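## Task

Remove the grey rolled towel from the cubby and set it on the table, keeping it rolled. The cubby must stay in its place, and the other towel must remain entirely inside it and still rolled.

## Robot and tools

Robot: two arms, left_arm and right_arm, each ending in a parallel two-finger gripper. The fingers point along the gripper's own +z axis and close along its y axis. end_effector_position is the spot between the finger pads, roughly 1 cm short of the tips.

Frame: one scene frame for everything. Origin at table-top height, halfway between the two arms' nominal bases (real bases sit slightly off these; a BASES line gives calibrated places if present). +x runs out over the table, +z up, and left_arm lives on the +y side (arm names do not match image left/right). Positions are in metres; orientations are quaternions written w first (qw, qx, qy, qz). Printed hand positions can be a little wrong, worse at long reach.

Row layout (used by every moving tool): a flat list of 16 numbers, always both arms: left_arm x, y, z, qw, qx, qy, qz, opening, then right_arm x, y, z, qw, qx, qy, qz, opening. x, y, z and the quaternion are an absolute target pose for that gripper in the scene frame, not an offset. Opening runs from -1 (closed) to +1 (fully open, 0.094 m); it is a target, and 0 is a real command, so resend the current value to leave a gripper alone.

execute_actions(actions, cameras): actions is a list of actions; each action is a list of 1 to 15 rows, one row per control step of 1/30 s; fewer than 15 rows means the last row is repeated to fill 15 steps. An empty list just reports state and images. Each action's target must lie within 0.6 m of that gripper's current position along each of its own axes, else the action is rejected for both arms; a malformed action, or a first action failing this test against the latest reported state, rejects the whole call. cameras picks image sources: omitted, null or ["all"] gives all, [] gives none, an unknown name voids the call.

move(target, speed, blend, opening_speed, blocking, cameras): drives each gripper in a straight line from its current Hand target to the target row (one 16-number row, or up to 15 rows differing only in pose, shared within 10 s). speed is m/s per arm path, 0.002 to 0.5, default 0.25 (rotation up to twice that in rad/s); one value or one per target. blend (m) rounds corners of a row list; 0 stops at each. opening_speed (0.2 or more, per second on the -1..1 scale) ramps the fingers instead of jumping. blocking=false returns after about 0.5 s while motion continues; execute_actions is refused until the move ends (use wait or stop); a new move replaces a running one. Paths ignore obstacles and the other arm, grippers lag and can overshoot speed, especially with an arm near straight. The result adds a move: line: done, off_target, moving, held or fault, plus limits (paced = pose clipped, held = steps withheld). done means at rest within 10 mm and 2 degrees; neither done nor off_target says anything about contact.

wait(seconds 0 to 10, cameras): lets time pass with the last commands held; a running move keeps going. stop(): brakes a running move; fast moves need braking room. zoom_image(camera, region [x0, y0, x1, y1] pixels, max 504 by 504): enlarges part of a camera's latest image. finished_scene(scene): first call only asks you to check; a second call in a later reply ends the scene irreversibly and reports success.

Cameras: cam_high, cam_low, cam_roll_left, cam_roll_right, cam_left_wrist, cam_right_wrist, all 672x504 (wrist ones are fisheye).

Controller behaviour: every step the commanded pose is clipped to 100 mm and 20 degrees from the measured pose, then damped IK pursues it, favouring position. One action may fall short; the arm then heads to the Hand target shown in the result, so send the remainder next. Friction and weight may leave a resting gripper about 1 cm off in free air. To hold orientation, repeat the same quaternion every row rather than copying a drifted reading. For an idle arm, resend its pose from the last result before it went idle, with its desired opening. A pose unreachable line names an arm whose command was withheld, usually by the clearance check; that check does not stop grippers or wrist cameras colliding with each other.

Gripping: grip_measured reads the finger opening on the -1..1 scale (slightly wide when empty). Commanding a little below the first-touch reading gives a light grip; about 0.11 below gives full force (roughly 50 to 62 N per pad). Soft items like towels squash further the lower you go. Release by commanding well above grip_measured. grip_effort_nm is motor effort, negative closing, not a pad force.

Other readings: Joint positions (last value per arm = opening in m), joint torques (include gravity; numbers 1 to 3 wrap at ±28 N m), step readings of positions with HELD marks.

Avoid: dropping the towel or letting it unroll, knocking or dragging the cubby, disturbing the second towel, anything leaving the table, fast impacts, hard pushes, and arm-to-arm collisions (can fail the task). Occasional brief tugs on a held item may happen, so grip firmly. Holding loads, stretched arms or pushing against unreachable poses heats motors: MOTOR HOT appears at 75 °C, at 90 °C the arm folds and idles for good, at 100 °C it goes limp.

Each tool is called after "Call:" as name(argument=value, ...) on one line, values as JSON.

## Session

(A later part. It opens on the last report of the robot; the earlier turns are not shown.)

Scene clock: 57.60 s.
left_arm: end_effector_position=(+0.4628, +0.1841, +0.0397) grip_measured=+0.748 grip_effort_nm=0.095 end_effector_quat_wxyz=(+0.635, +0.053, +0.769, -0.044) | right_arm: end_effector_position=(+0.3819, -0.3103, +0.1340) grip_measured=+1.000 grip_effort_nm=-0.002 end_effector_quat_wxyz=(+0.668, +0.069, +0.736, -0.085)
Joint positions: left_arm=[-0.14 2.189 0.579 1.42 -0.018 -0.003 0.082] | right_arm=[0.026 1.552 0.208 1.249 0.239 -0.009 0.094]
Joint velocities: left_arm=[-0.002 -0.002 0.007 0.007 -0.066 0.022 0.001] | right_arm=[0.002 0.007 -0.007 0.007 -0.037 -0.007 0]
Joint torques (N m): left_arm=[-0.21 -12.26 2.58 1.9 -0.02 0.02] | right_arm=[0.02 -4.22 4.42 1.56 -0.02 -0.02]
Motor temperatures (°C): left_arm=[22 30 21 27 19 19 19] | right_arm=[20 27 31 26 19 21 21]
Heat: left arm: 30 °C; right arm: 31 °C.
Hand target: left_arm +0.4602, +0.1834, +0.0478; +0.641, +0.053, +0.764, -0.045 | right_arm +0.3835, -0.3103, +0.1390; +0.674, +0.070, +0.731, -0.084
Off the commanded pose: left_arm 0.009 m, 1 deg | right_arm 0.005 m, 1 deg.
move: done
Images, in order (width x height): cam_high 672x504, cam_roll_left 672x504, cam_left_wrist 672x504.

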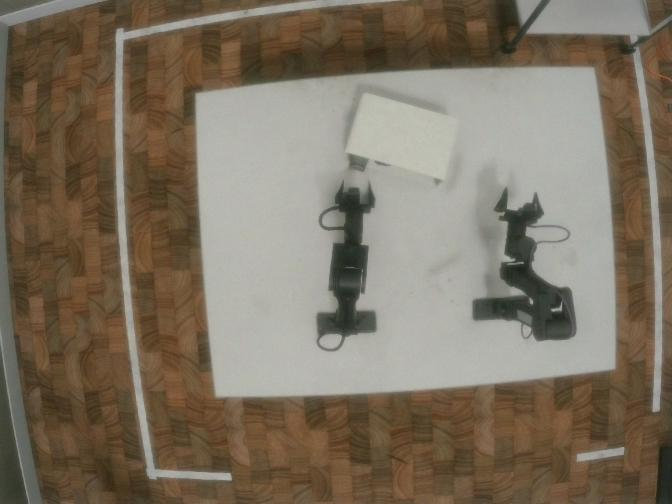

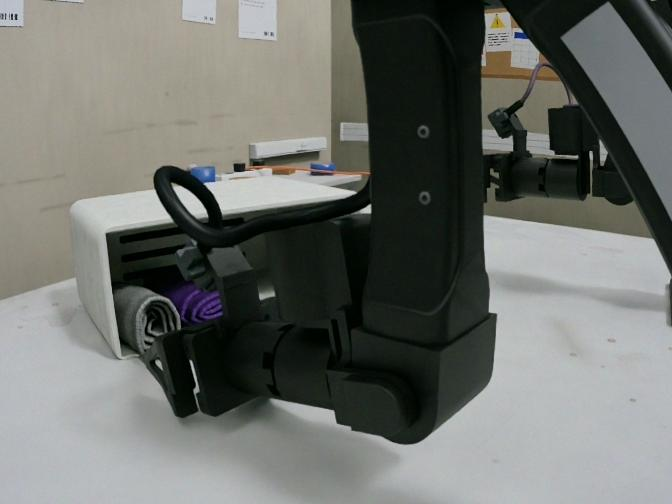

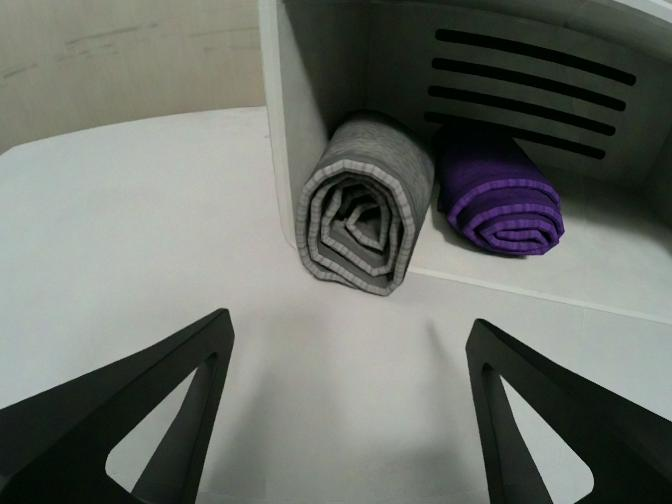

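Call:
move(target=[[0.475,0.181,0.042,0.6512,0.0920,0.7491,-0.0800,0.75,0.3834,-0.3103,0.1391,0.674,0.070,0.731,-0.084,1],[0.538,0.161,0.034,0.6512,0.0920,0.7491,-0.0800,0.75,0.3834,-0.3103,0.1391,0.674,0.070,0.731,-0.084,1]], speed=[0.1,0.06], cameras=["cam_left_wrist","cam_roll_left"])

Call:
zoom_image(camera="cam_left_wrist", region=[140, 150, 560, 450])

Scene clock: 61.40 s.
left_arm: end_effector_position=(+0.5339, +0.1645, +0.0503) grip_measured=+0.748 grip_effort_nm=0.100 end_effector_quat_wxyz=(+0.665, +0.089, +0.737, -0.082) | right_arm: end_effector_position=(+0.3819, -0.3103, +0.1340) grip_measured=+1.000 grip_effort_nm=0.002 end_effector_quat_wxyz=(+0.668, +0.069, +0.736, -0.085)
Joint positions: left_arm=[-0.112 2.329 0.894 1.331 0.116 0.009 0.082] | right_arm=[0.026 1.552 0.208 1.249 0.239 -0.009 0.094]
Joint velocities: left_arm=[-0.022 0.007 -0.007 0.051 0.051 0.051 0] | right_arm=[-0.007 -0.012 -0.017 -0.081 -0.051 -0.037 0]
Joint torques (N m): left_arm=[-0.84 -9.29 7.39 1.52 -0.1 0.09] | right_arm=[0.02 -4.25 4.42 1.57 -0.01 -0.02]
Motor temperatures (°C): left_arm=[22 30 21 27 19 19 19] | right_arm=[20 27 30 26 19 21 21]
Heat: left arm: 30 °C; right arm: 30 °C.
Hand target: left_arm +0.5363, +0.1608, +0.0341; +0.651, +0.092, +0.749, -0.080 | right_arm +0.3835, -0.3103, +0.1390; +0.674, +0.070, +0.731, -0.084
Off the commanded pose: left_arm 0.017 m, 2 deg | right_arm 0.005 m, 1 deg.
move: off_target (left_arm)
Images, in order (width x height): cam_roll_left 672x504, cam_left_wrist 672x504.

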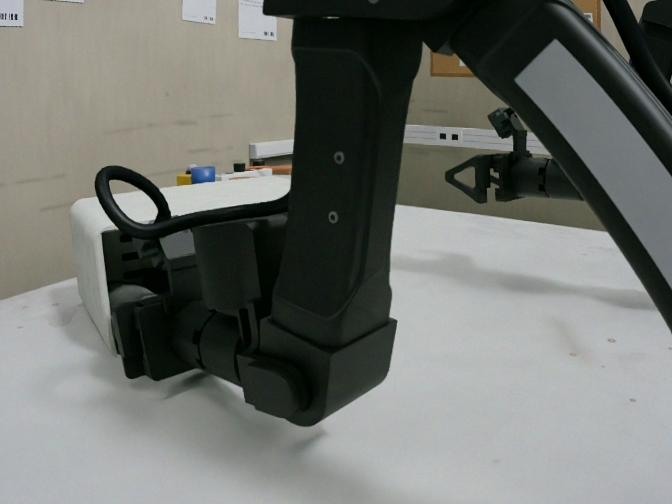

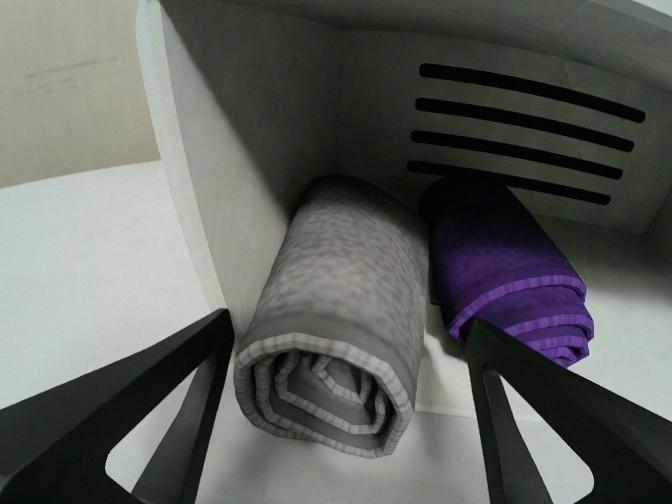

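Scaled by 1.200 from the camera's 672x504 image, which has a finer 960x720 frame.

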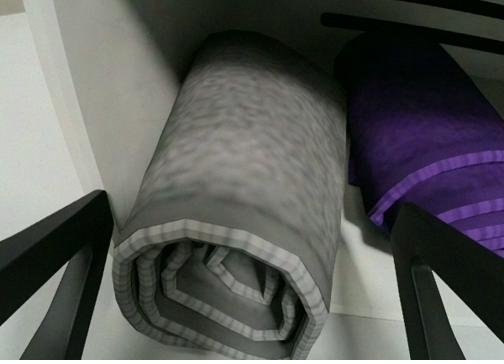

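Call:
move(target=[0.531,0.1625,0.022,0.6512,0.0920,0.7491,-0.0800,0.5,0.3834,-0.3103,0.1391,0.674,0.070,0.731,-0.084,1], speed=0.05, opening_speed=1, cameras=["cam_left_wrist","cam_roll_left","cam_high"])

Call:
zoom_image(camera="cam_roll_left", region=[60, 160, 400, 420])

Call:
zoom_image(camera="cam_high", region=[290, 80, 490, 240])

Scene clock: 63.10 s.
left_arm: end_effector_position=(+0.5317, +0.1648, +0.0366) grip_measured=+0.502 grip_effort_nm=-0.115 end_effector_quat_wxyz=(+0.660, +0.089, +0.742, -0.082) | right_arm: end_effector_position=(+0.3819, -0.3103, +0.1340) grip_measured=+1.000 grip_effort_nm=-0.002 end_effector_quat_wxyz=(+0.668, +0.069, +0.736, -0.085)
Joint positions: left_arm=[-0.112 2.366 0.894 1.355 0.116 0.01 0.071] | right_arm=[0.026 1.552 0.208 1.249 0.239 -0.009 0.094]
Joint velocities: left_arm=[0.007 0.002 -0.017 -0.022 -0.022 0.051 0] | right_arm=[0.007 0.002 0.002 -0.037 -0.007 -0.037 0]
Joint torques (N m): left_arm=[-0.57 -9.4 5.56 1.84 -0.07 0.08] | right_arm=[0.02 -4.25 4.42 1.56 -0.01 -0.02]
Motor temperatures (°C): left_arm=[22 30 21 27 19 19 19] | right_arm=[20 27 30 26 19 21 21]
Heat: left arm: 30 °C; right arm: 30 °C.
Hand target: left_arm +0.5304, +0.1626, +0.0223; +0.651, +0.092, +0.749, -0.080 | right_arm +0.3835, -0.3103, +0.1390; +0.674, +0.070, +0.731, -0.084
Off the commanded pose: left_arm 0.015 m, 1 deg | right_arm 0.005 m, 1 deg.
move: off_target (left_arm)
Images, in order (width x height): cam_high 672x504, cam_roll_left 672x504, cam_left_wrist 672x504.

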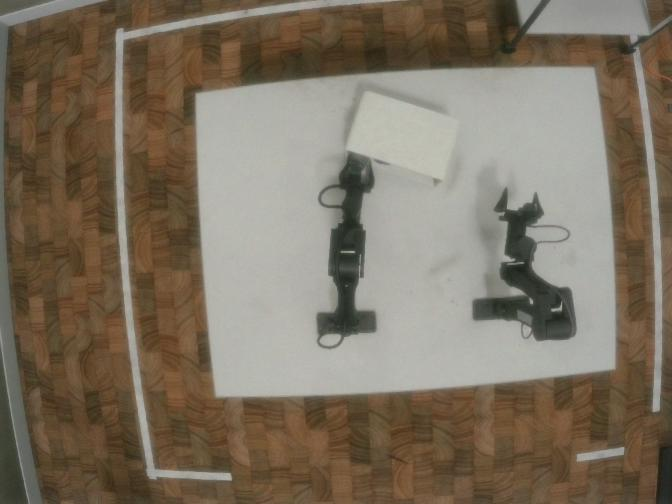

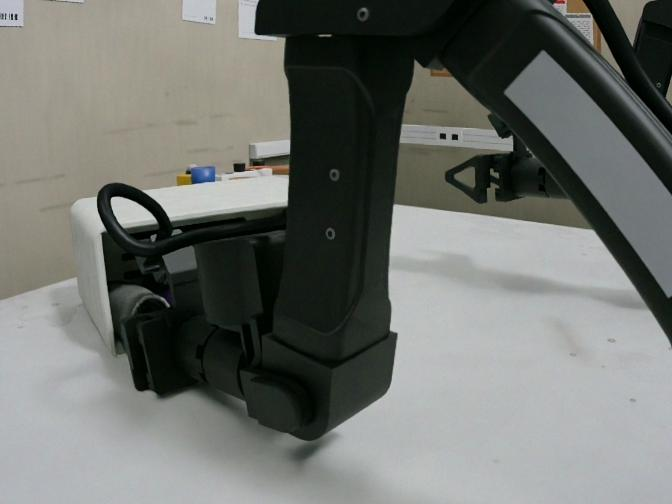

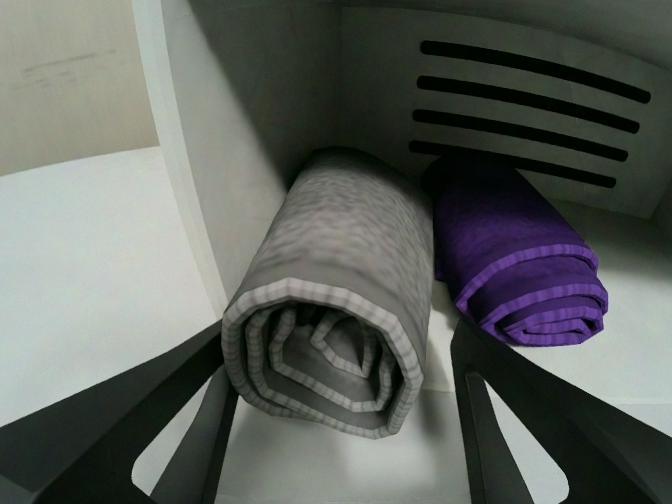

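Scaled by 1.482 from the camera's 672x504 image, which has a finer 960x720 frame.

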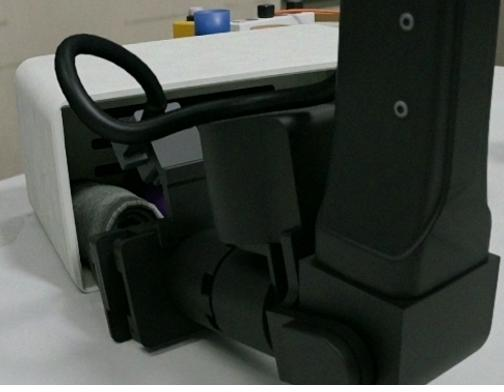

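Scaled by 2.520 from the camera's 672x504 image, which has a finer 960x720 frame.

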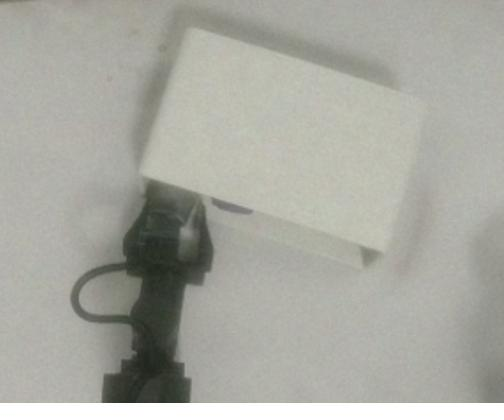

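Call:
move(target=[0.531,0.1625,0.024,0.6512,0.0920,0.7491,-0.0800,-0.15,0.3834,-0.3103,0.1391,0.674,0.070,0.731,-0.084,1], speed=0.05, opening_speed=0.7, cameras=["cam_left_wrist"])

Scene clock: 64.50 s.
left_arm: end_effector_position=(+0.5318, +0.1648, +0.0373) grip_measured=-0.148 grip_effort_nm=-0.125 end_effector_quat_wxyz=(+0.661, +0.089, +0.741, -0.082) | right_arm: end_effector_position=(+0.3819, -0.3103, +0.1340) grip_measured=+1.000 grip_effort_nm=0.002 end_effector_quat_wxyz=(+0.668, +0.069, +0.736, -0.085)
Joint positions: left_arm=[-0.112 2.366 0.894 1.357 0.116 0.01 0.04] | right_arm=[0.026 1.552 0.208 1.249 0.239 -0.009 0.094]
Joint velocities: left_arm=[0.002 -0.007 0.007 -0.007 0.037 -0.037 -0.001] | right_arm=[0.012 0.007 0.012 0.037 -0.081 -0.081 0]
Joint torques (N m): left_arm=[-0.51 -9.98 5.42 1.78 -0.07 0.08] | right_arm=[0.03 -4.22 4.44 1.56 -0.02 -0.02]
Motor temperatures (°C): left_arm=[22 30 21 27 19 19 19] | right_arm=[20 27 30 26 19 21 21]
Heat: left arm: 30 °C; right arm: 30 °C.
Hand target: left_arm +0.5306, +0.1626, +0.0242; +0.651, +0.092, +0.749, -0.080 | right_arm +0.3835, -0.3103, +0.1390; +0.674, +0.070, +0.731, -0.084
Off the commanded pose: left_arm 0.013 m, 2 deg | right_arm 0.005 m, 1 deg.
move: off_target (left_arm)
Images, in order (width x height): cam_left_wrist 672x504.

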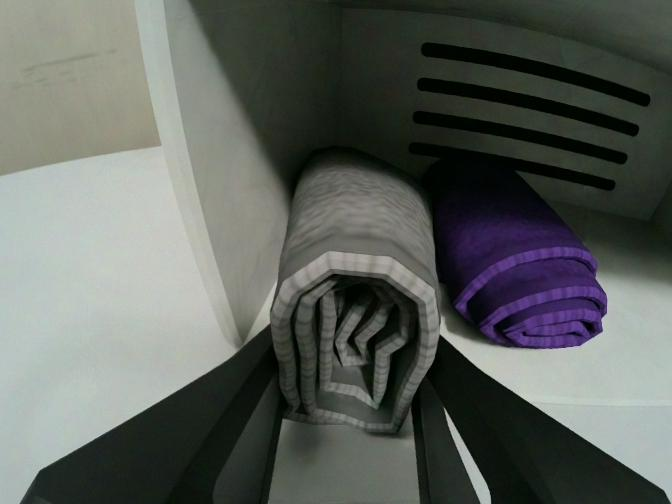

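Call:
move(target=[0.462,0.181,0.038,0.6512,0.0920,0.7491,-0.0800,-0.25,0.3834,-0.3103,0.1391,0.674,0.070,0.731,-0.084,1], speed=0.05, cameras=["cam_left_wrist","cam_roll_left"])

Scene clock: 66.63 s.
left_arm: end_effector_position=(+0.4648, +0.1790, +0.0329) grip_measured=-0.248 grip_effort_nm=-0.120 end_effector_quat_wxyz=(+0.650, +0.089, +0.751, -0.081) | right_arm: end_effector_position=(+0.3819, -0.3103, +0.1340) grip_measured=+1.000 grip_effort_nm=0.002 end_effector_quat_wxyz=(+0.668, +0.069, +0.736, -0.085)
Joint positions: left_arm=[-0.094 2.283 0.602 1.537 0.131 0.012 0.035] | right_arm=[0.026 1.552 0.208 1.249 0.239 -0.009 0.094]
Joint velocities: left_arm=[-0.007 -0.002 0.002 -0.007 -0.051 -0.007 -0.001] | right_arm=[-0.012 0.002 -0.002 -0.007 -0.037 0.007 0]
Joint torques (N m): left_arm=[0.9 -12.42 2.06 1.79 0.11 0.09] | right_arm=[0.02 -4.23 4.44 1.56 -0.02 -0.03]
Motor temperatures (°C): left_arm=[22 30 21 28 19 19 19] | right_arm=[20 27 30 26 19 21 21]
Heat: left arm: 30 °C; right arm: 30 °C.
Hand target: left_arm +0.4622, +0.1813, +0.0381; +0.651, +0.092, +0.749, -0.080 | right_arm +0.3835, -0.3103, +0.1390; +0.674, +0.070, +0.731, -0.084
Off the commanded pose: left_arm 0.006 m, 0 deg | right_arm 0.005 m, 1 deg.
move: done
Images, in order (width x height): cam_roll_left 672x504, cam_left_wrist 672x504.

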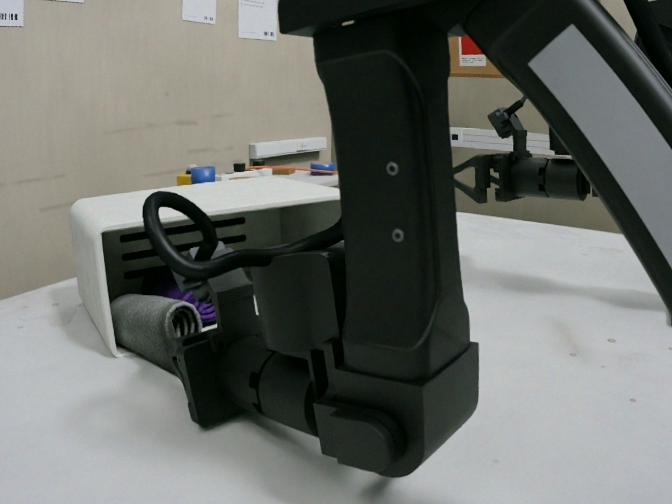

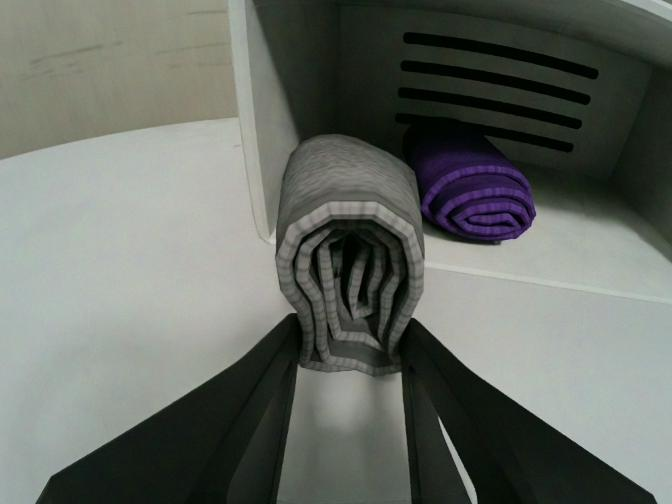

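Call:
move(target=[[0.440,0.187,0.06,0.5333,0.1028,0.8371,-0.0655,0.75,0.3834,-0.3103,0.1391,0.674,0.070,0.731,-0.084,1],[0.455,0.178,0.062,0.5333,0.1028,0.8371,-0.0655,0.75,0.3834,-0.3103,0.1391,0.674,0.070,0.731,-0.084,1]], speed=[0.06,0.08], opening_speed=1.5, cameras=["cam_left_wrist","cam_high","cam_roll_left"])

Call:
zoom_image(camera="cam_high", region=[290, 80, 490, 240])

Scene clock: 71.30 s.
left_arm: end_effector_position=(+0.4522, +0.1799, +0.0627) grip_measured=+0.748 grip_effort_nm=0.100 end_effector_quat_wxyz=(+0.538, +0.100, +0.834, -0.070) | right_arm: end_effector_position=(+0.3819, -0.3103, +0.1340) grip_measured=+1.000 grip_effort_nm=0.002 end_effector_quat_wxyz=(+0.668, +0.069, +0.736, -0.085)
Joint positions: left_arm=[-0.097 1.838 0.627 0.783 0.124 0.046 0.082] | right_arm=[0.026 1.552 0.208 1.249 0.239 -0.009 0.094]
Joint velocities: left_arm=[-0.002 -0.002 -0.012 -0.037 -0.022 -0.007 0] | right_arm=[0.002 0.002 -0.007 -0.037 0.066 -0.022 0]
Joint torques (N m): left_arm=[-0.7 -8.03 8.42 1.5 -0.11 0.05] | right_arm=[0.02 -4.23 4.44 1.56 -0.01 -0.02]
Motor temperatures (°C): left_arm=[22 30 21 28 19 19 19] | right_arm=[20 27 30 26 19 21 21]
Heat: left arm: 30 °C; right arm: 30 °C.
Hand target: left_arm +0.4556, +0.1779, +0.0617; +0.534, +0.101, +0.837, -0.067 | right_arm +0.3835, -0.3103, +0.1390; +0.674, +0.070, +0.731, -0.084
Off the commanded pose: left_arm 0.003 m, 1 deg | right_arm 0.005 m, 1 deg.
move: done
Images, in order (width x height): cam_high 672x504, cam_roll_left 672x504, cam_left_wrist 672x504.

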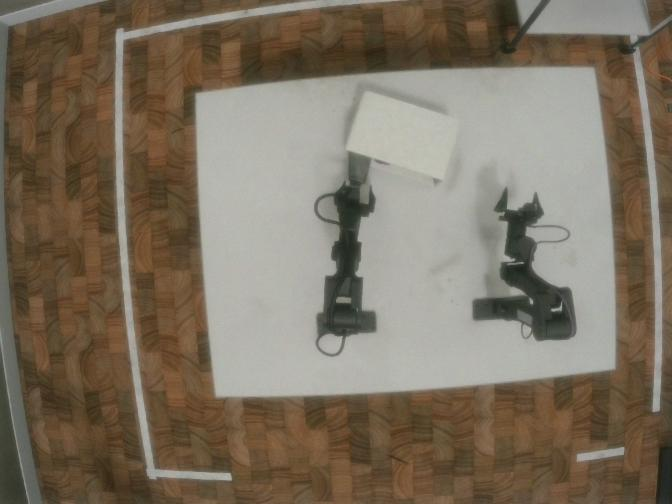

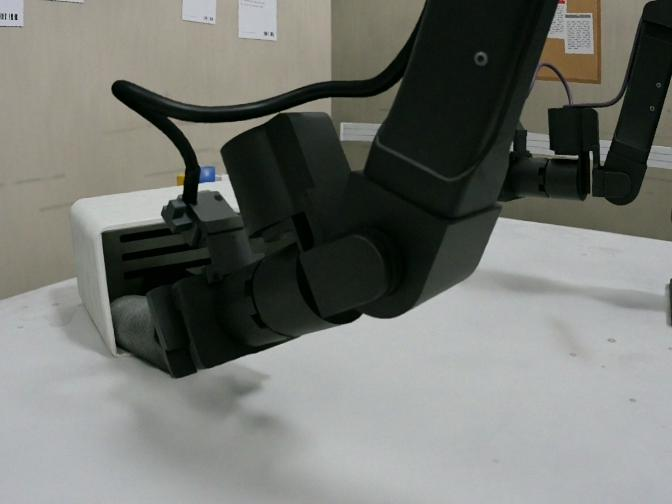

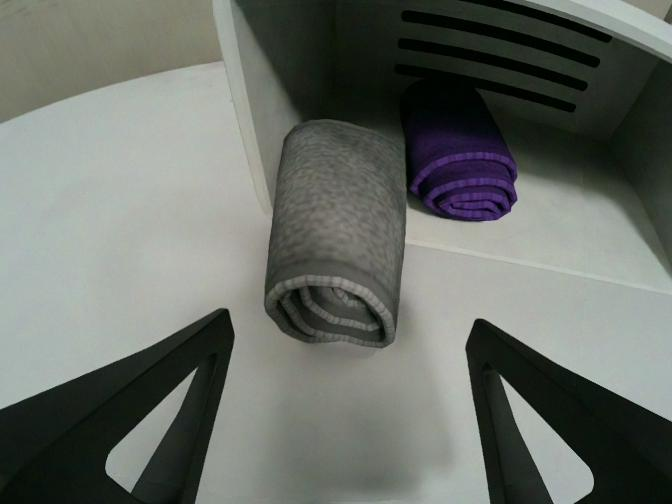

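Scaled by 2.520 from the camera's 672x504 image, which has a finer 960x720 frame.

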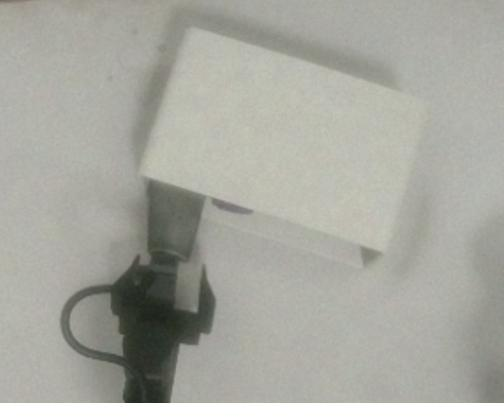

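Call:
move(target=[0.514,0.168,0.03,0.5333,0.1028,0.8371,-0.0655,0.75,0.3834,-0.3103,0.1391,0.674,0.070,0.731,-0.084,1], speed=0.06, cameras=["cam_high","cam_left_wrist"])

Scene clock: 75.07 s.
left_arm: end_effector_position=(+0.5079, +0.1711, +0.0338) grip_measured=+0.748 grip_effort_nm=0.095 end_effector_quat_wxyz=(+0.533, +0.101, +0.837, -0.068) | right_arm: end_effector_position=(+0.3819, -0.3103, +0.1340) grip_measured=+1.000 grip_effort_nm=0.002 end_effector_quat_wxyz=(+0.668, +0.069, +0.736, -0.085)
Joint positions: left_arm=[-0.106 2.083 0.862 0.782 0.114 0.046 0.082] | right_arm=[0.026 1.552 0.208 1.249 0.239 -0.009 0.094]
Joint velocities: left_arm=[0.002 0.007 -0.007 0.007 0.007 -0.022 0] | right_arm=[-0.012 0.012 0.007 -0.066 -0.007 0.051 0]
Joint torques (N m): left_arm=[-0.81 -8.73 8.8 1.76 -0.1 0.05] | right_arm=[0.02 -4.23 4.44 1.57 -0.01 -0.03]
Motor temperatures (°C): left_arm=[22 30 21 27 19 19 19] | right_arm=[20 27 30 26 19 21 21]
Heat: left arm: 30 °C; right arm: 30 °C.
Hand target: left_arm +0.5135, +0.1678, +0.0298; +0.533, +0.103, +0.837, -0.066 | right_arm +0.3835, -0.3103, +0.1390; +0.674, +0.070, +0.731, -0.084
Off the commanded pose: left_arm 0.008 m, 0 deg | right_arm 0.005 m, 1 deg.
move: done
Images, in order (width x height): cam_high 672x504, cam_left_wrist 672x504.

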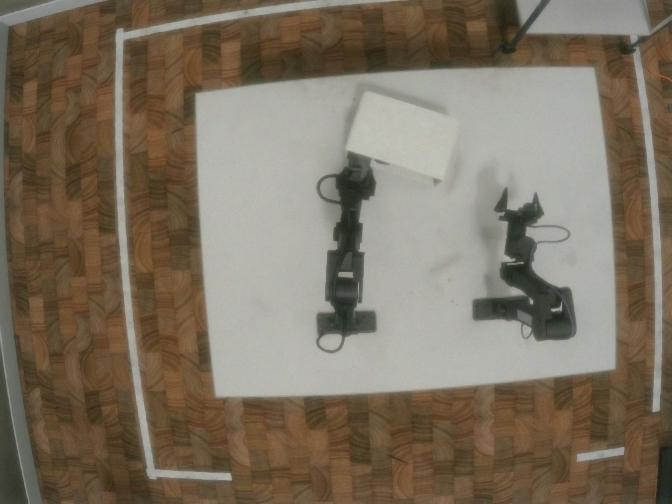

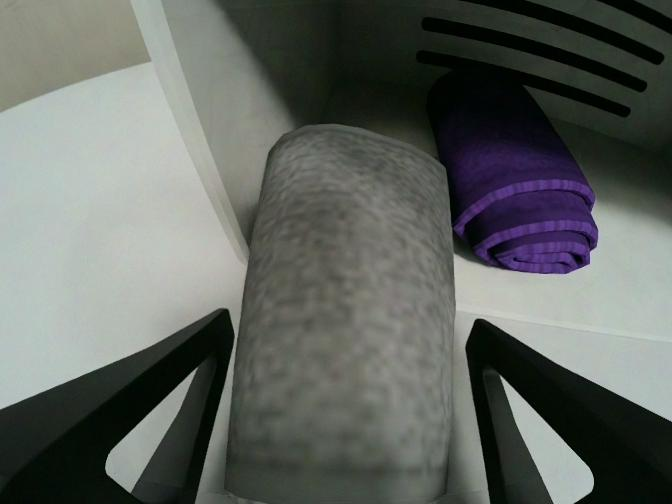

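Call:
move(target=[0.514,0.168,0.028,0.5333,0.1028,0.8371,-0.0655,-0.15,0.3834,-0.3103,0.1391,0.674,0.070,0.731,-0.084,1], speed=0.06, opening_speed=0.8, cameras=["cam_left_wrist"])

Call:
move(target=[0.42,0.198,0.038,0.5333,0.1028,0.8371,-0.0655,-0.15,0.3834,-0.3103,0.1391,0.674,0.070,0.731,-0.084,1], speed=0.05, cameras=["cam_high","cam_left_wrist"])

Scene clock: 76.97 s.
left_arm: end_effector_position=(+0.5084, +0.1710, +0.0332) grip_measured=-0.148 grip_effort_nm=-0.129 end_effector_quat_wxyz=(+0.535, +0.101, +0.836, -0.068) | right_arm: end_effector_position=(+0.3819, -0.3103, +0.1340) grip_measured=+1.000 grip_effort_nm=0.002 end_effector_quat_wxyz=(+0.668, +0.069, +0.736, -0.085)
Joint positions: left_arm=[-0.106 2.089 0.862 0.792 0.114 0.046 0.04] | right_arm=[0.026 1.552 0.208 1.249 0.239 -0.009 0.094]
Joint velocities: left_arm=[-0.012 0.007 0.007 0.037 -0.022 0.007 0.001] | right_arm=[0.012 -0.007 -0.002 -0.022 0.037 -0.022 0]
Joint torques (N m): left_arm=[-0.76 -8.7 8.75 1.74 -0.1 0.05] | right_arm=[0.02 -4.26 4.42 1.56 -0.01 -0.02]
Motor temperatures (°C): left_arm=[22 30 22 28 19 19 19] | right_arm=[20 27 30 27 19 21 21]
Heat: left arm: 30 °C; right arm: 30 °C.
Hand target: left_arm +0.5136, +0.1680, +0.0282; +0.533, +0.103, +0.837, -0.066 | right_arm +0.3835, -0.3103, +0.1390; +0.674, +0.070, +0.731, -0.084
Off the commanded pose: left_arm 0.008 m, 0 deg | right_arm 0.005 m, 1 deg.
move: done
Images, in order (width x height): cam_left_wrist 672x504.

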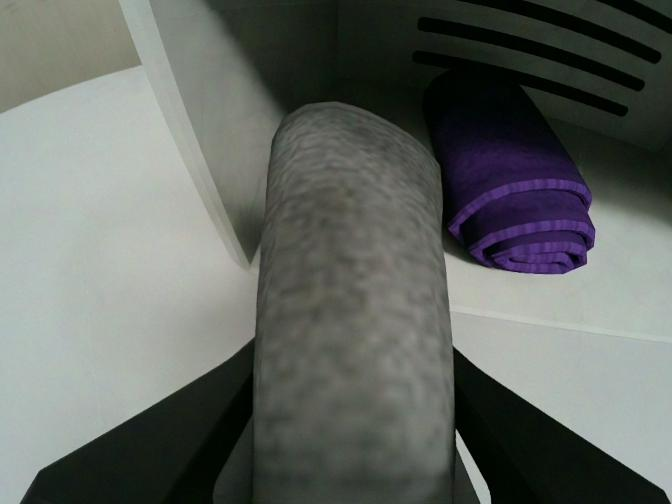

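Scene clock: 79.33 s.
left_arm: end_effector_position=(+0.4231, +0.1968, +0.0312) grip_measured=-0.148 grip_effort_nm=-0.120 end_effector_quat_wxyz=(+0.526, +0.098, +0.842, -0.066) | right_arm: end_effector_position=(+0.3819, -0.3103, +0.1340) grip_measured=+1.000 grip_effort_nm=-0.002 end_effector_quat_wxyz=(+0.668, +0.069, +0.736, -0.085)
Joint positions: left_arm=[-0.053 1.879 0.496 0.923 0.155 0.068 0.04] | right_arm=[0.026 1.552 0.208 1.249 0.239 -0.009 0.094]
Joint velocities: left_arm=[0.012 0.007 -0.017 -0.022 -0.051 -0.095 0] | right_arm=[0.012 0.007 0.017 -0.007 -0.066 -0.007 0]
Joint torques (N m): left_arm=[0.8 -10.52 3.74 1.82 0.11 0.12] | right_arm=[0.03 -4.23 4.44 1.56 -0.02 -0.02]
Motor temperatures (°C): left_arm=[22 30 21 28 19 19 19] | right_arm=[20 27 30 27 19 21 21]
Heat: left arm: 30 °C; right arm: 30 °C.
Hand target: left_arm +0.4203, +0.1984, +0.0381; +0.533, +0.103, +0.837, -0.065 | right_arm +0.3835, -0.3103, +0.1390; +0.674, +0.070, +0.731, -0.084
Off the commanded pose: left_arm 0.008 m, 1 deg | right_arm 0.005 m, 1 deg.
move: done
Images, in order (width x height): cam_high 672x504, cam_left_wrist 672x504.

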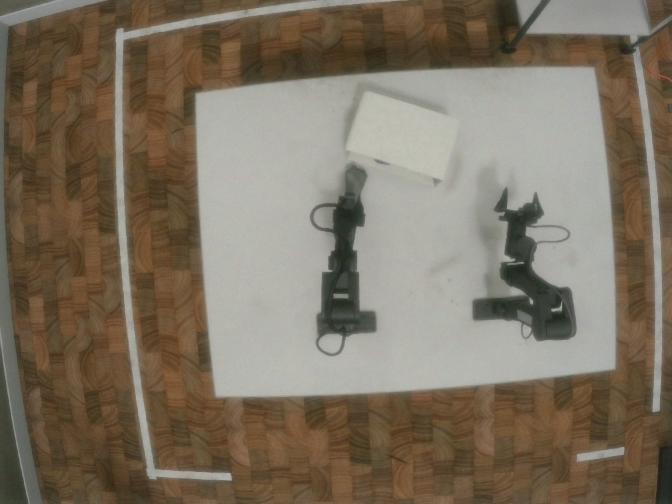

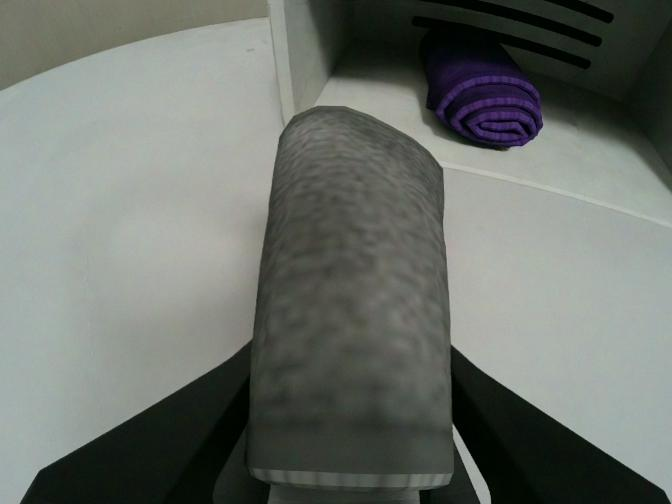

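Call:
move(target=[0.345,0.215,0.035,0.5333,0.1028,0.8371,-0.0655,-0.15,0.3834,-0.3103,0.1391,0.674,0.070,0.731,-0.084,1], speed=0.06, cameras=["cam_high","cam_left_wrist","cam_roll_left"])

Scene clock: 81.53 s.
left_arm: end_effector_position=(+0.3482, +0.2147, +0.0311) grip_measured=-0.148 grip_effort_nm=-0.115 end_effector_quat_wxyz=(+0.527, +0.098, +0.841, -0.066) | right_arm: end_effector_position=(+0.3819, -0.3103, +0.1340) grip_measured=+1.000 grip_effort_nm=-0.002 end_effector_quat_wxyz=(+0.668, +0.069, +0.736, -0.085)
Joint positions: left_arm=[0.013 1.696 0.191 1.043 0.213 0.097 0.04] | right_arm=[0.026 1.552 0.208 1.249 0.239 -0.009 0.094]
Joint velocities: left_arm=[-0.002 -0.007 0.007 -0.051 0.051 0.007 0] | right_arm=[-0.002 -0.007 0.012 -0.007 0.007 -0.051 0]
Joint torques (N m): left_arm=[0.88 -7.16 3.18 1.79 0.19 0.14] | right_arm=[0.03 -4.25 4.45 1.56 -0.02 -0.02]
Motor temperatures (°C): left_arm=[22 30 21 28 19 19 19] | right_arm=[20 27 30 27 19 21 21]
Heat: left arm: 30 °C; right arm: 30 °C.
Hand target: left_arm +0.3453, +0.2154, +0.0353; +0.534, +0.103, +0.837, -0.065 | right_arm +0.3835, -0.3103, +0.1390; +0.674, +0.070, +0.731, -0.084
Off the commanded pose: left_arm 0.005 m, 1 deg | right_arm 0.005 m, 1 deg.
move: done
Images, in order (width x height): cam_high 672x504, cam_roll_left 672x504, cam_left_wrist 672x504.

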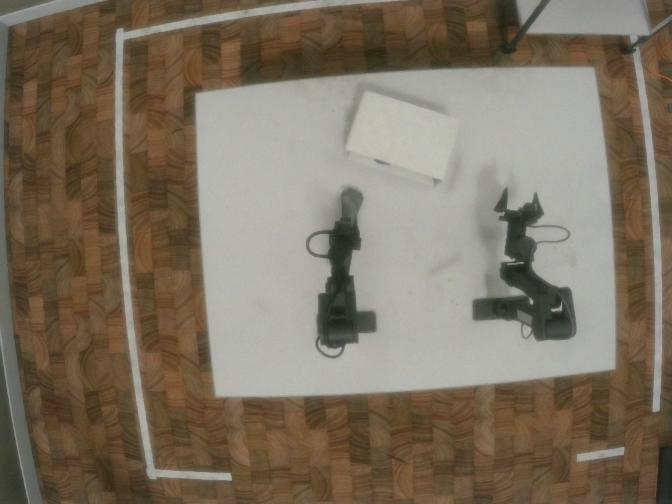

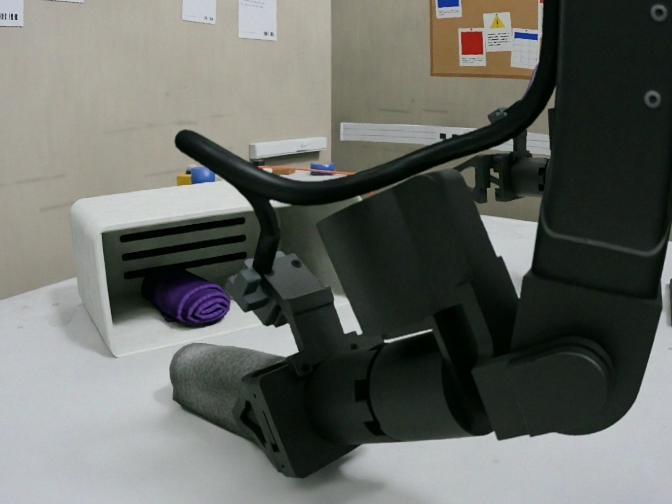

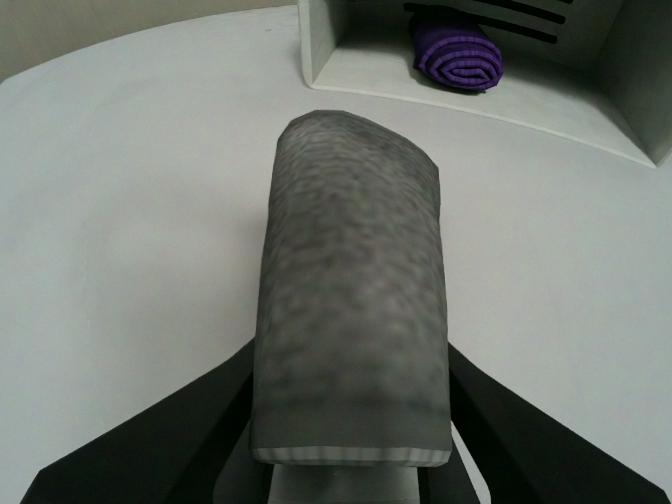

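Call:
move(target=[0.345,0.215,0.024,0.5333,0.1028,0.8371,-0.0655,-0.15,0.3834,-0.3103,0.1391,0.674,0.070,0.731,-0.084,1], speed=0.04, cameras=["cam_roll_left","cam_low"])

Call:
move(target=[0.345,0.215,0.024,0.5333,0.1028,0.8371,-0.0655,0.6,0.3834,-0.3103,0.1391,0.674,0.070,0.731,-0.084,1], speed=0.04, opening_speed=0.8, cameras=["cam_roll_left","cam_left_wrist"])

Scene clock: 83.23 s.
left_arm: end_effector_position=(+0.3512, +0.2146, +0.0322) grip_measured=-0.148 grip_effort_nm=-0.115 end_effector_quat_wxyz=(+0.543, +0.099, +0.831, -0.064) | right_arm: end_effector_position=(+0.3819, -0.3103, +0.1340) grip_measured=+1.000 grip_effort_nm=-0.002 end_effector_quat_wxyz=(+0.668, +0.069, +0.736, -0.085)
Joint positions: left_arm=[0.013 1.757 0.183 1.149 0.214 0.098 0.04] | right_arm=[0.026 1.552 0.208 1.249 0.239 -0.009 0.094]
Joint velocities: left_arm=[-0.012 0.002 -0.017 -0.022 -0.066 -0.007 0] | right_arm=[0.002 0.012 -0.012 -0.007 0.051 0.11 0]
Joint torques (N m): left_arm=[0.72 -4.03 2.74 1.82 0.17 0.11] | right_arm=[0.03 -4.25 4.44 1.57 -0.01 -0.02]
Motor temperatures (°C): left_arm=[22 30 21 28 19 19 19] | right_arm=[20 27 30 27 19 21 21]
Heat: left arm: 30 °C; right arm: 30 °C.
Hand target: left_arm +0.3448, +0.2150, +0.0243; +0.533, +0.103, +0.837, -0.065 | right_arm +0.3835, -0.3103, +0.1390; +0.674, +0.070, +0.731, -0.084
Off the commanded pose: left_arm 0.010 m, 1 deg | right_arm 0.005 m, 1 deg.
move: done
Images, in order (width x height): cam_low 672x504, cam_roll_left 672x504.

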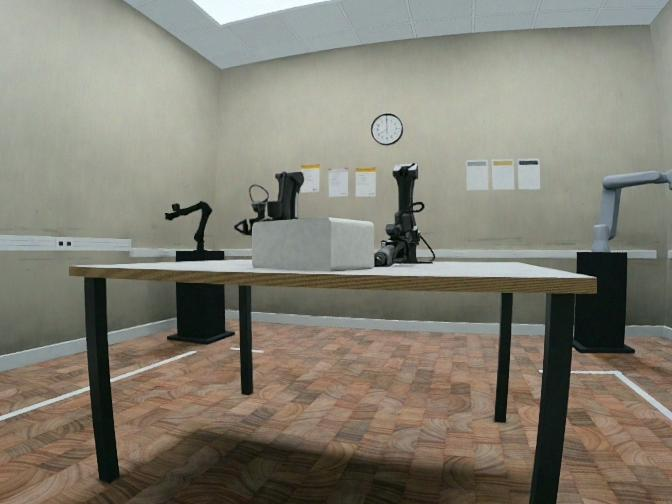

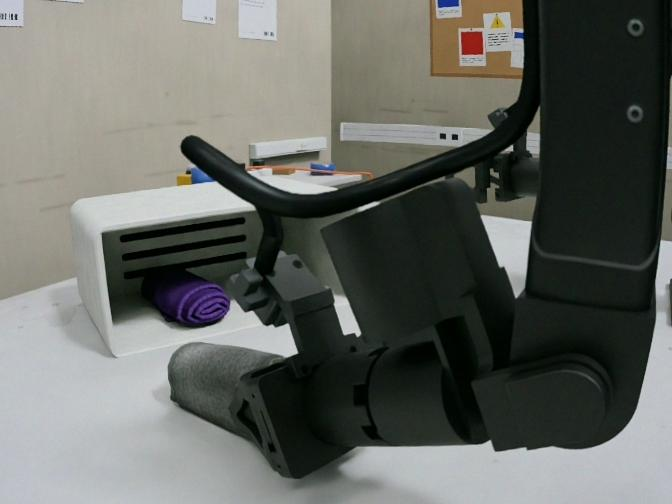

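Scene clock: 84.40 s.
left_arm: end_effector_position=(+0.3515, +0.2145, +0.0330) grip_measured=+0.598 grip_effort_nm=0.100 end_effector_quat_wxyz=(+0.544, +0.100, +0.831, -0.064) | right_arm: end_effector_position=(+0.3819, -0.3103, +0.1340) grip_measured=+1.000 grip_effort_nm=-0.002 end_effector_quat_wxyz=(+0.668, +0.069, +0.736, -0.085)
Joint positions: left_arm=[0.013 1.757 0.183 1.152 0.214 0.098 0.075] | right_arm=[0.026 1.552 0.208 1.249 0.239 -0.009 0.094]
Joint velocities: left_arm=[-0.007 0.007 0.002 -0.007 -0.007 0.022 0] | right_arm=[-0.017 -0.017 -0.027 -0.037 0.007 -0.007 0]
Joint torques (N m): left_arm=[0.73 -3.96 2.77 1.81 0.17 0.11] | right_arm=[0.02 -4.23 4.45 1.57 -0.02 -0.02]
Motor temperatures (°C): left_arm=[22 29 21 28 19 19 19] | right_arm=[20 27 30 27 19 21 21]
Heat: left arm: 29 °C; right arm: 30 °C.
Hand target: left_arm +0.3449, +0.2149, +0.0243; +0.533, +0.103, +0.837, -0.066 | right_arm +0.3835, -0.3103, +0.1390; +0.674, +0.070, +0.731, -0.084
Off the commanded pose: left_arm 0.011 m, 2 deg | right_arm 0.005 m, 1 deg.
move: off_target (left_arm)
Images, in order (width x height): cam_roll_left 672x504, cam_left_wrist 672x504.

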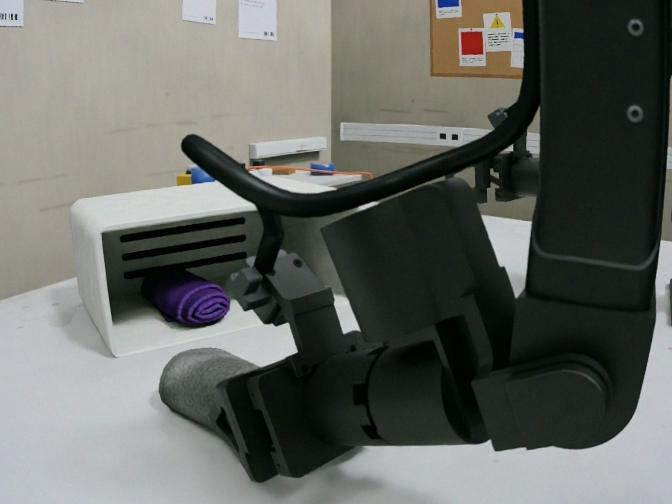

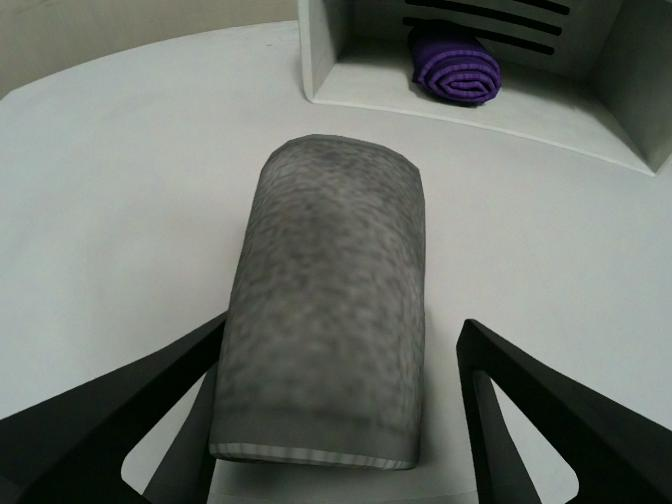

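Call:
move(target=[[0.345,0.218,0.034,0.5333,0.1028,0.8371,-0.0655,0.9,0.3834,-0.3103,0.1391,0.674,0.070,0.731,-0.084,1],[0.32,0.223,0.17,0.5333,0.1028,0.8371,-0.0655,0.9,0.3834,-0.3103,0.1391,0.674,0.070,0.731,-0.084,1]], speed=0.1, opening_speed=0.8)

Scene clock: 87.63 s.
left_arm: end_effector_position=(+0.3190, +0.2225, +0.1570) grip_measured=+0.898 grip_effort_nm=0.100 end_effector_quat_wxyz=(+0.526, +0.098, +0.842, -0.066) | right_arm: end_effector_position=(+0.3819, -0.3103, +0.1340) grip_measured=+1.000 grip_effort_nm=0.002 end_effector_quat_wxyz=(+0.668, +0.069, +0.736, -0.085)
Joint positions: left_arm=[0.061 0.896 0.424 0.004 0.258 0.118 0.089] | right_arm=[0.026 1.552 0.208 1.249 0.239 -0.009 0.094]
Joint velocities: left_arm=[-0.017 -0.022 -0.017 0.022 -0.007 -0.022 0] | right_arm=[-0.002 -0.012 -0.017 -0.066 -0.051 -0.022 0]
Joint torques (N m): left_arm=[0.88 -1.96 12.16 1.4 0.2 0.13] | right_arm=[0.02 -4.25 4.45 1.56 -0.02 -0.02]
Motor temperatures (°C): left_arm=[22 29 21 28 19 19 19] | right_arm=[20 27 30 27 19 21 21]
Heat: left arm: 29 °C; right arm: 30 °C.
Hand target: left_arm +0.3210, +0.2232, +0.1695; +0.534, +0.103, +0.837, -0.065 | right_arm +0.3835, -0.3103, +0.1390; +0.674, +0.070, +0.731, -0.084
Off the commanded pose: left_arm 0.013 m, 1 deg | right_arm 0.005 m, 1 deg.
move: off_target (left_arm)

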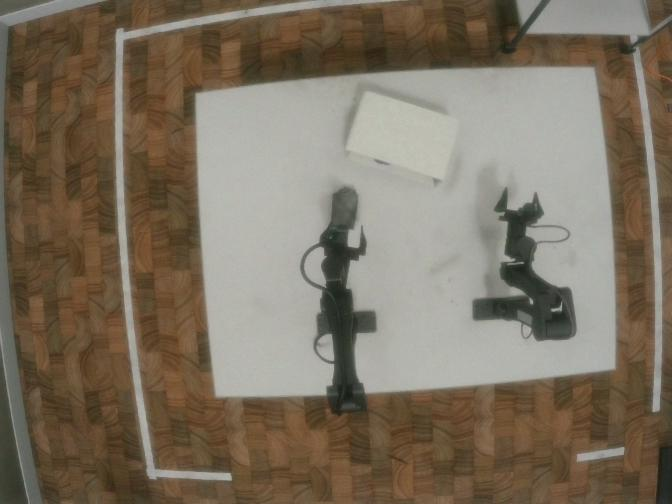

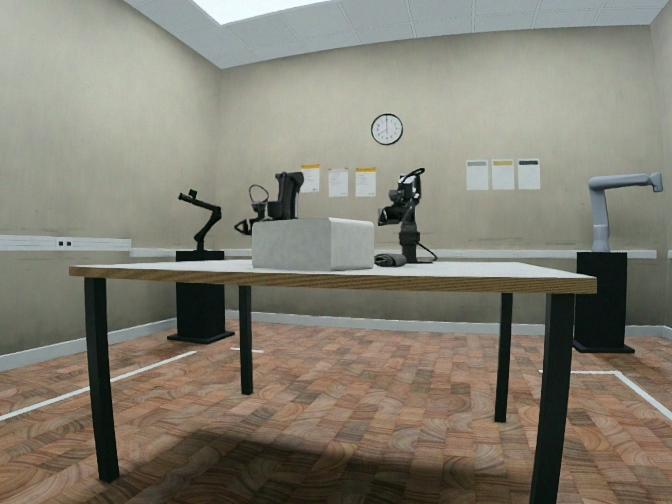

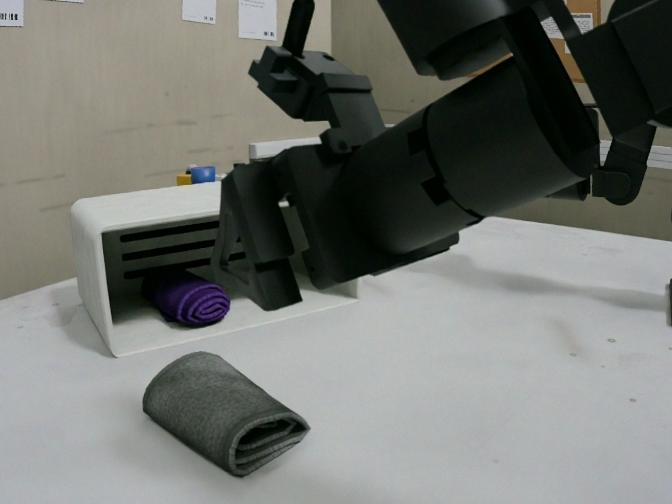

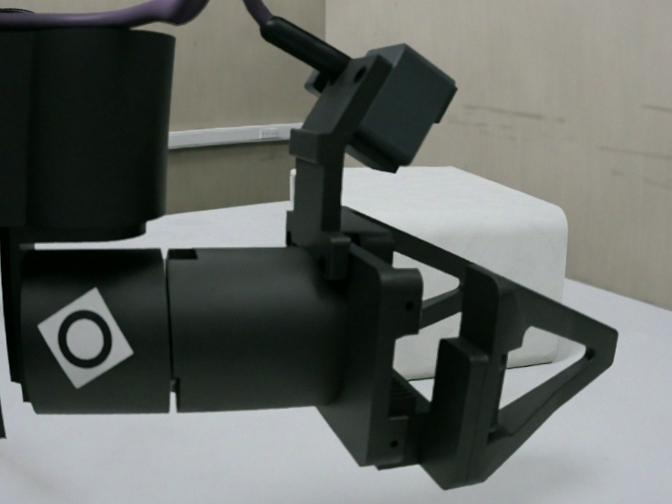

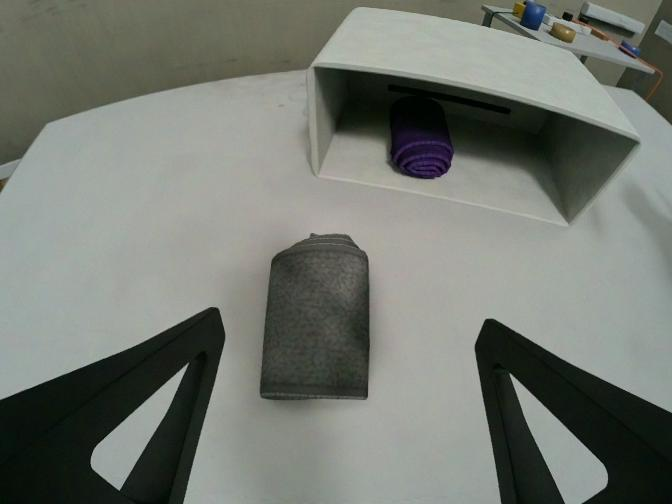

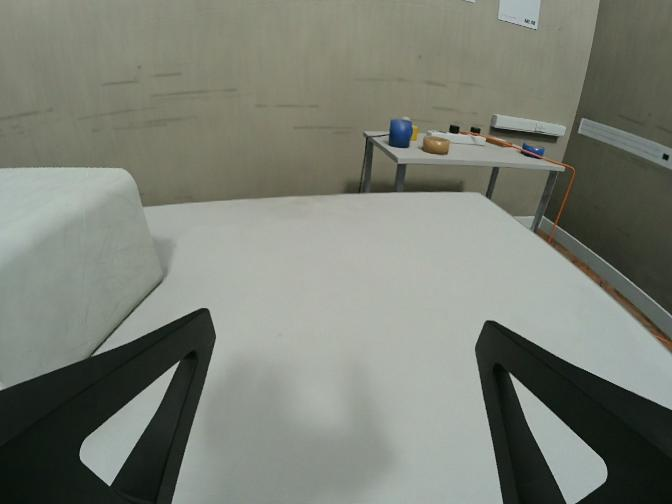

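Call:
zoom_image(camera="cam_roll_left", region=[60, 180, 360, 490])

Call:
zoom_image(camera="cam_high", region=[290, 80, 490, 240])

Scaled by 1.626 from the camera's 672x504 image, which has a finer 960x720 frame.

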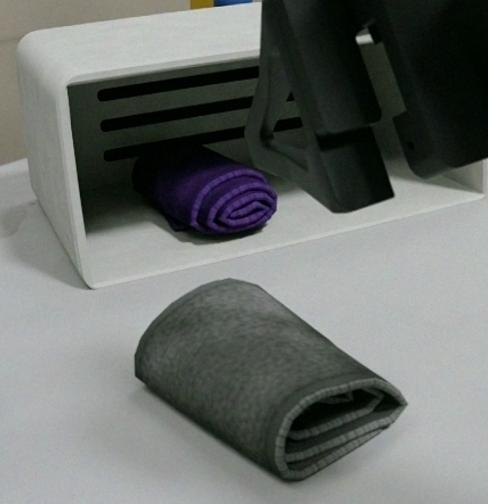

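Scaled by 2.520 from the camera's 672x504 image, which has a finer 960x720 frame.

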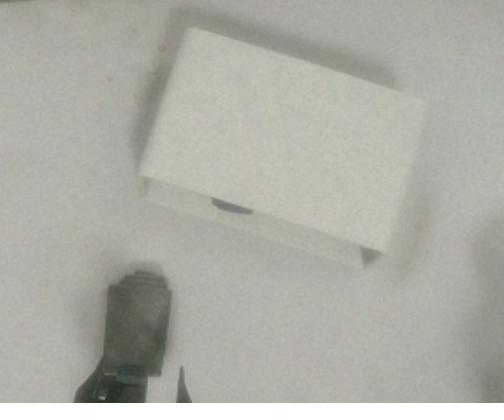

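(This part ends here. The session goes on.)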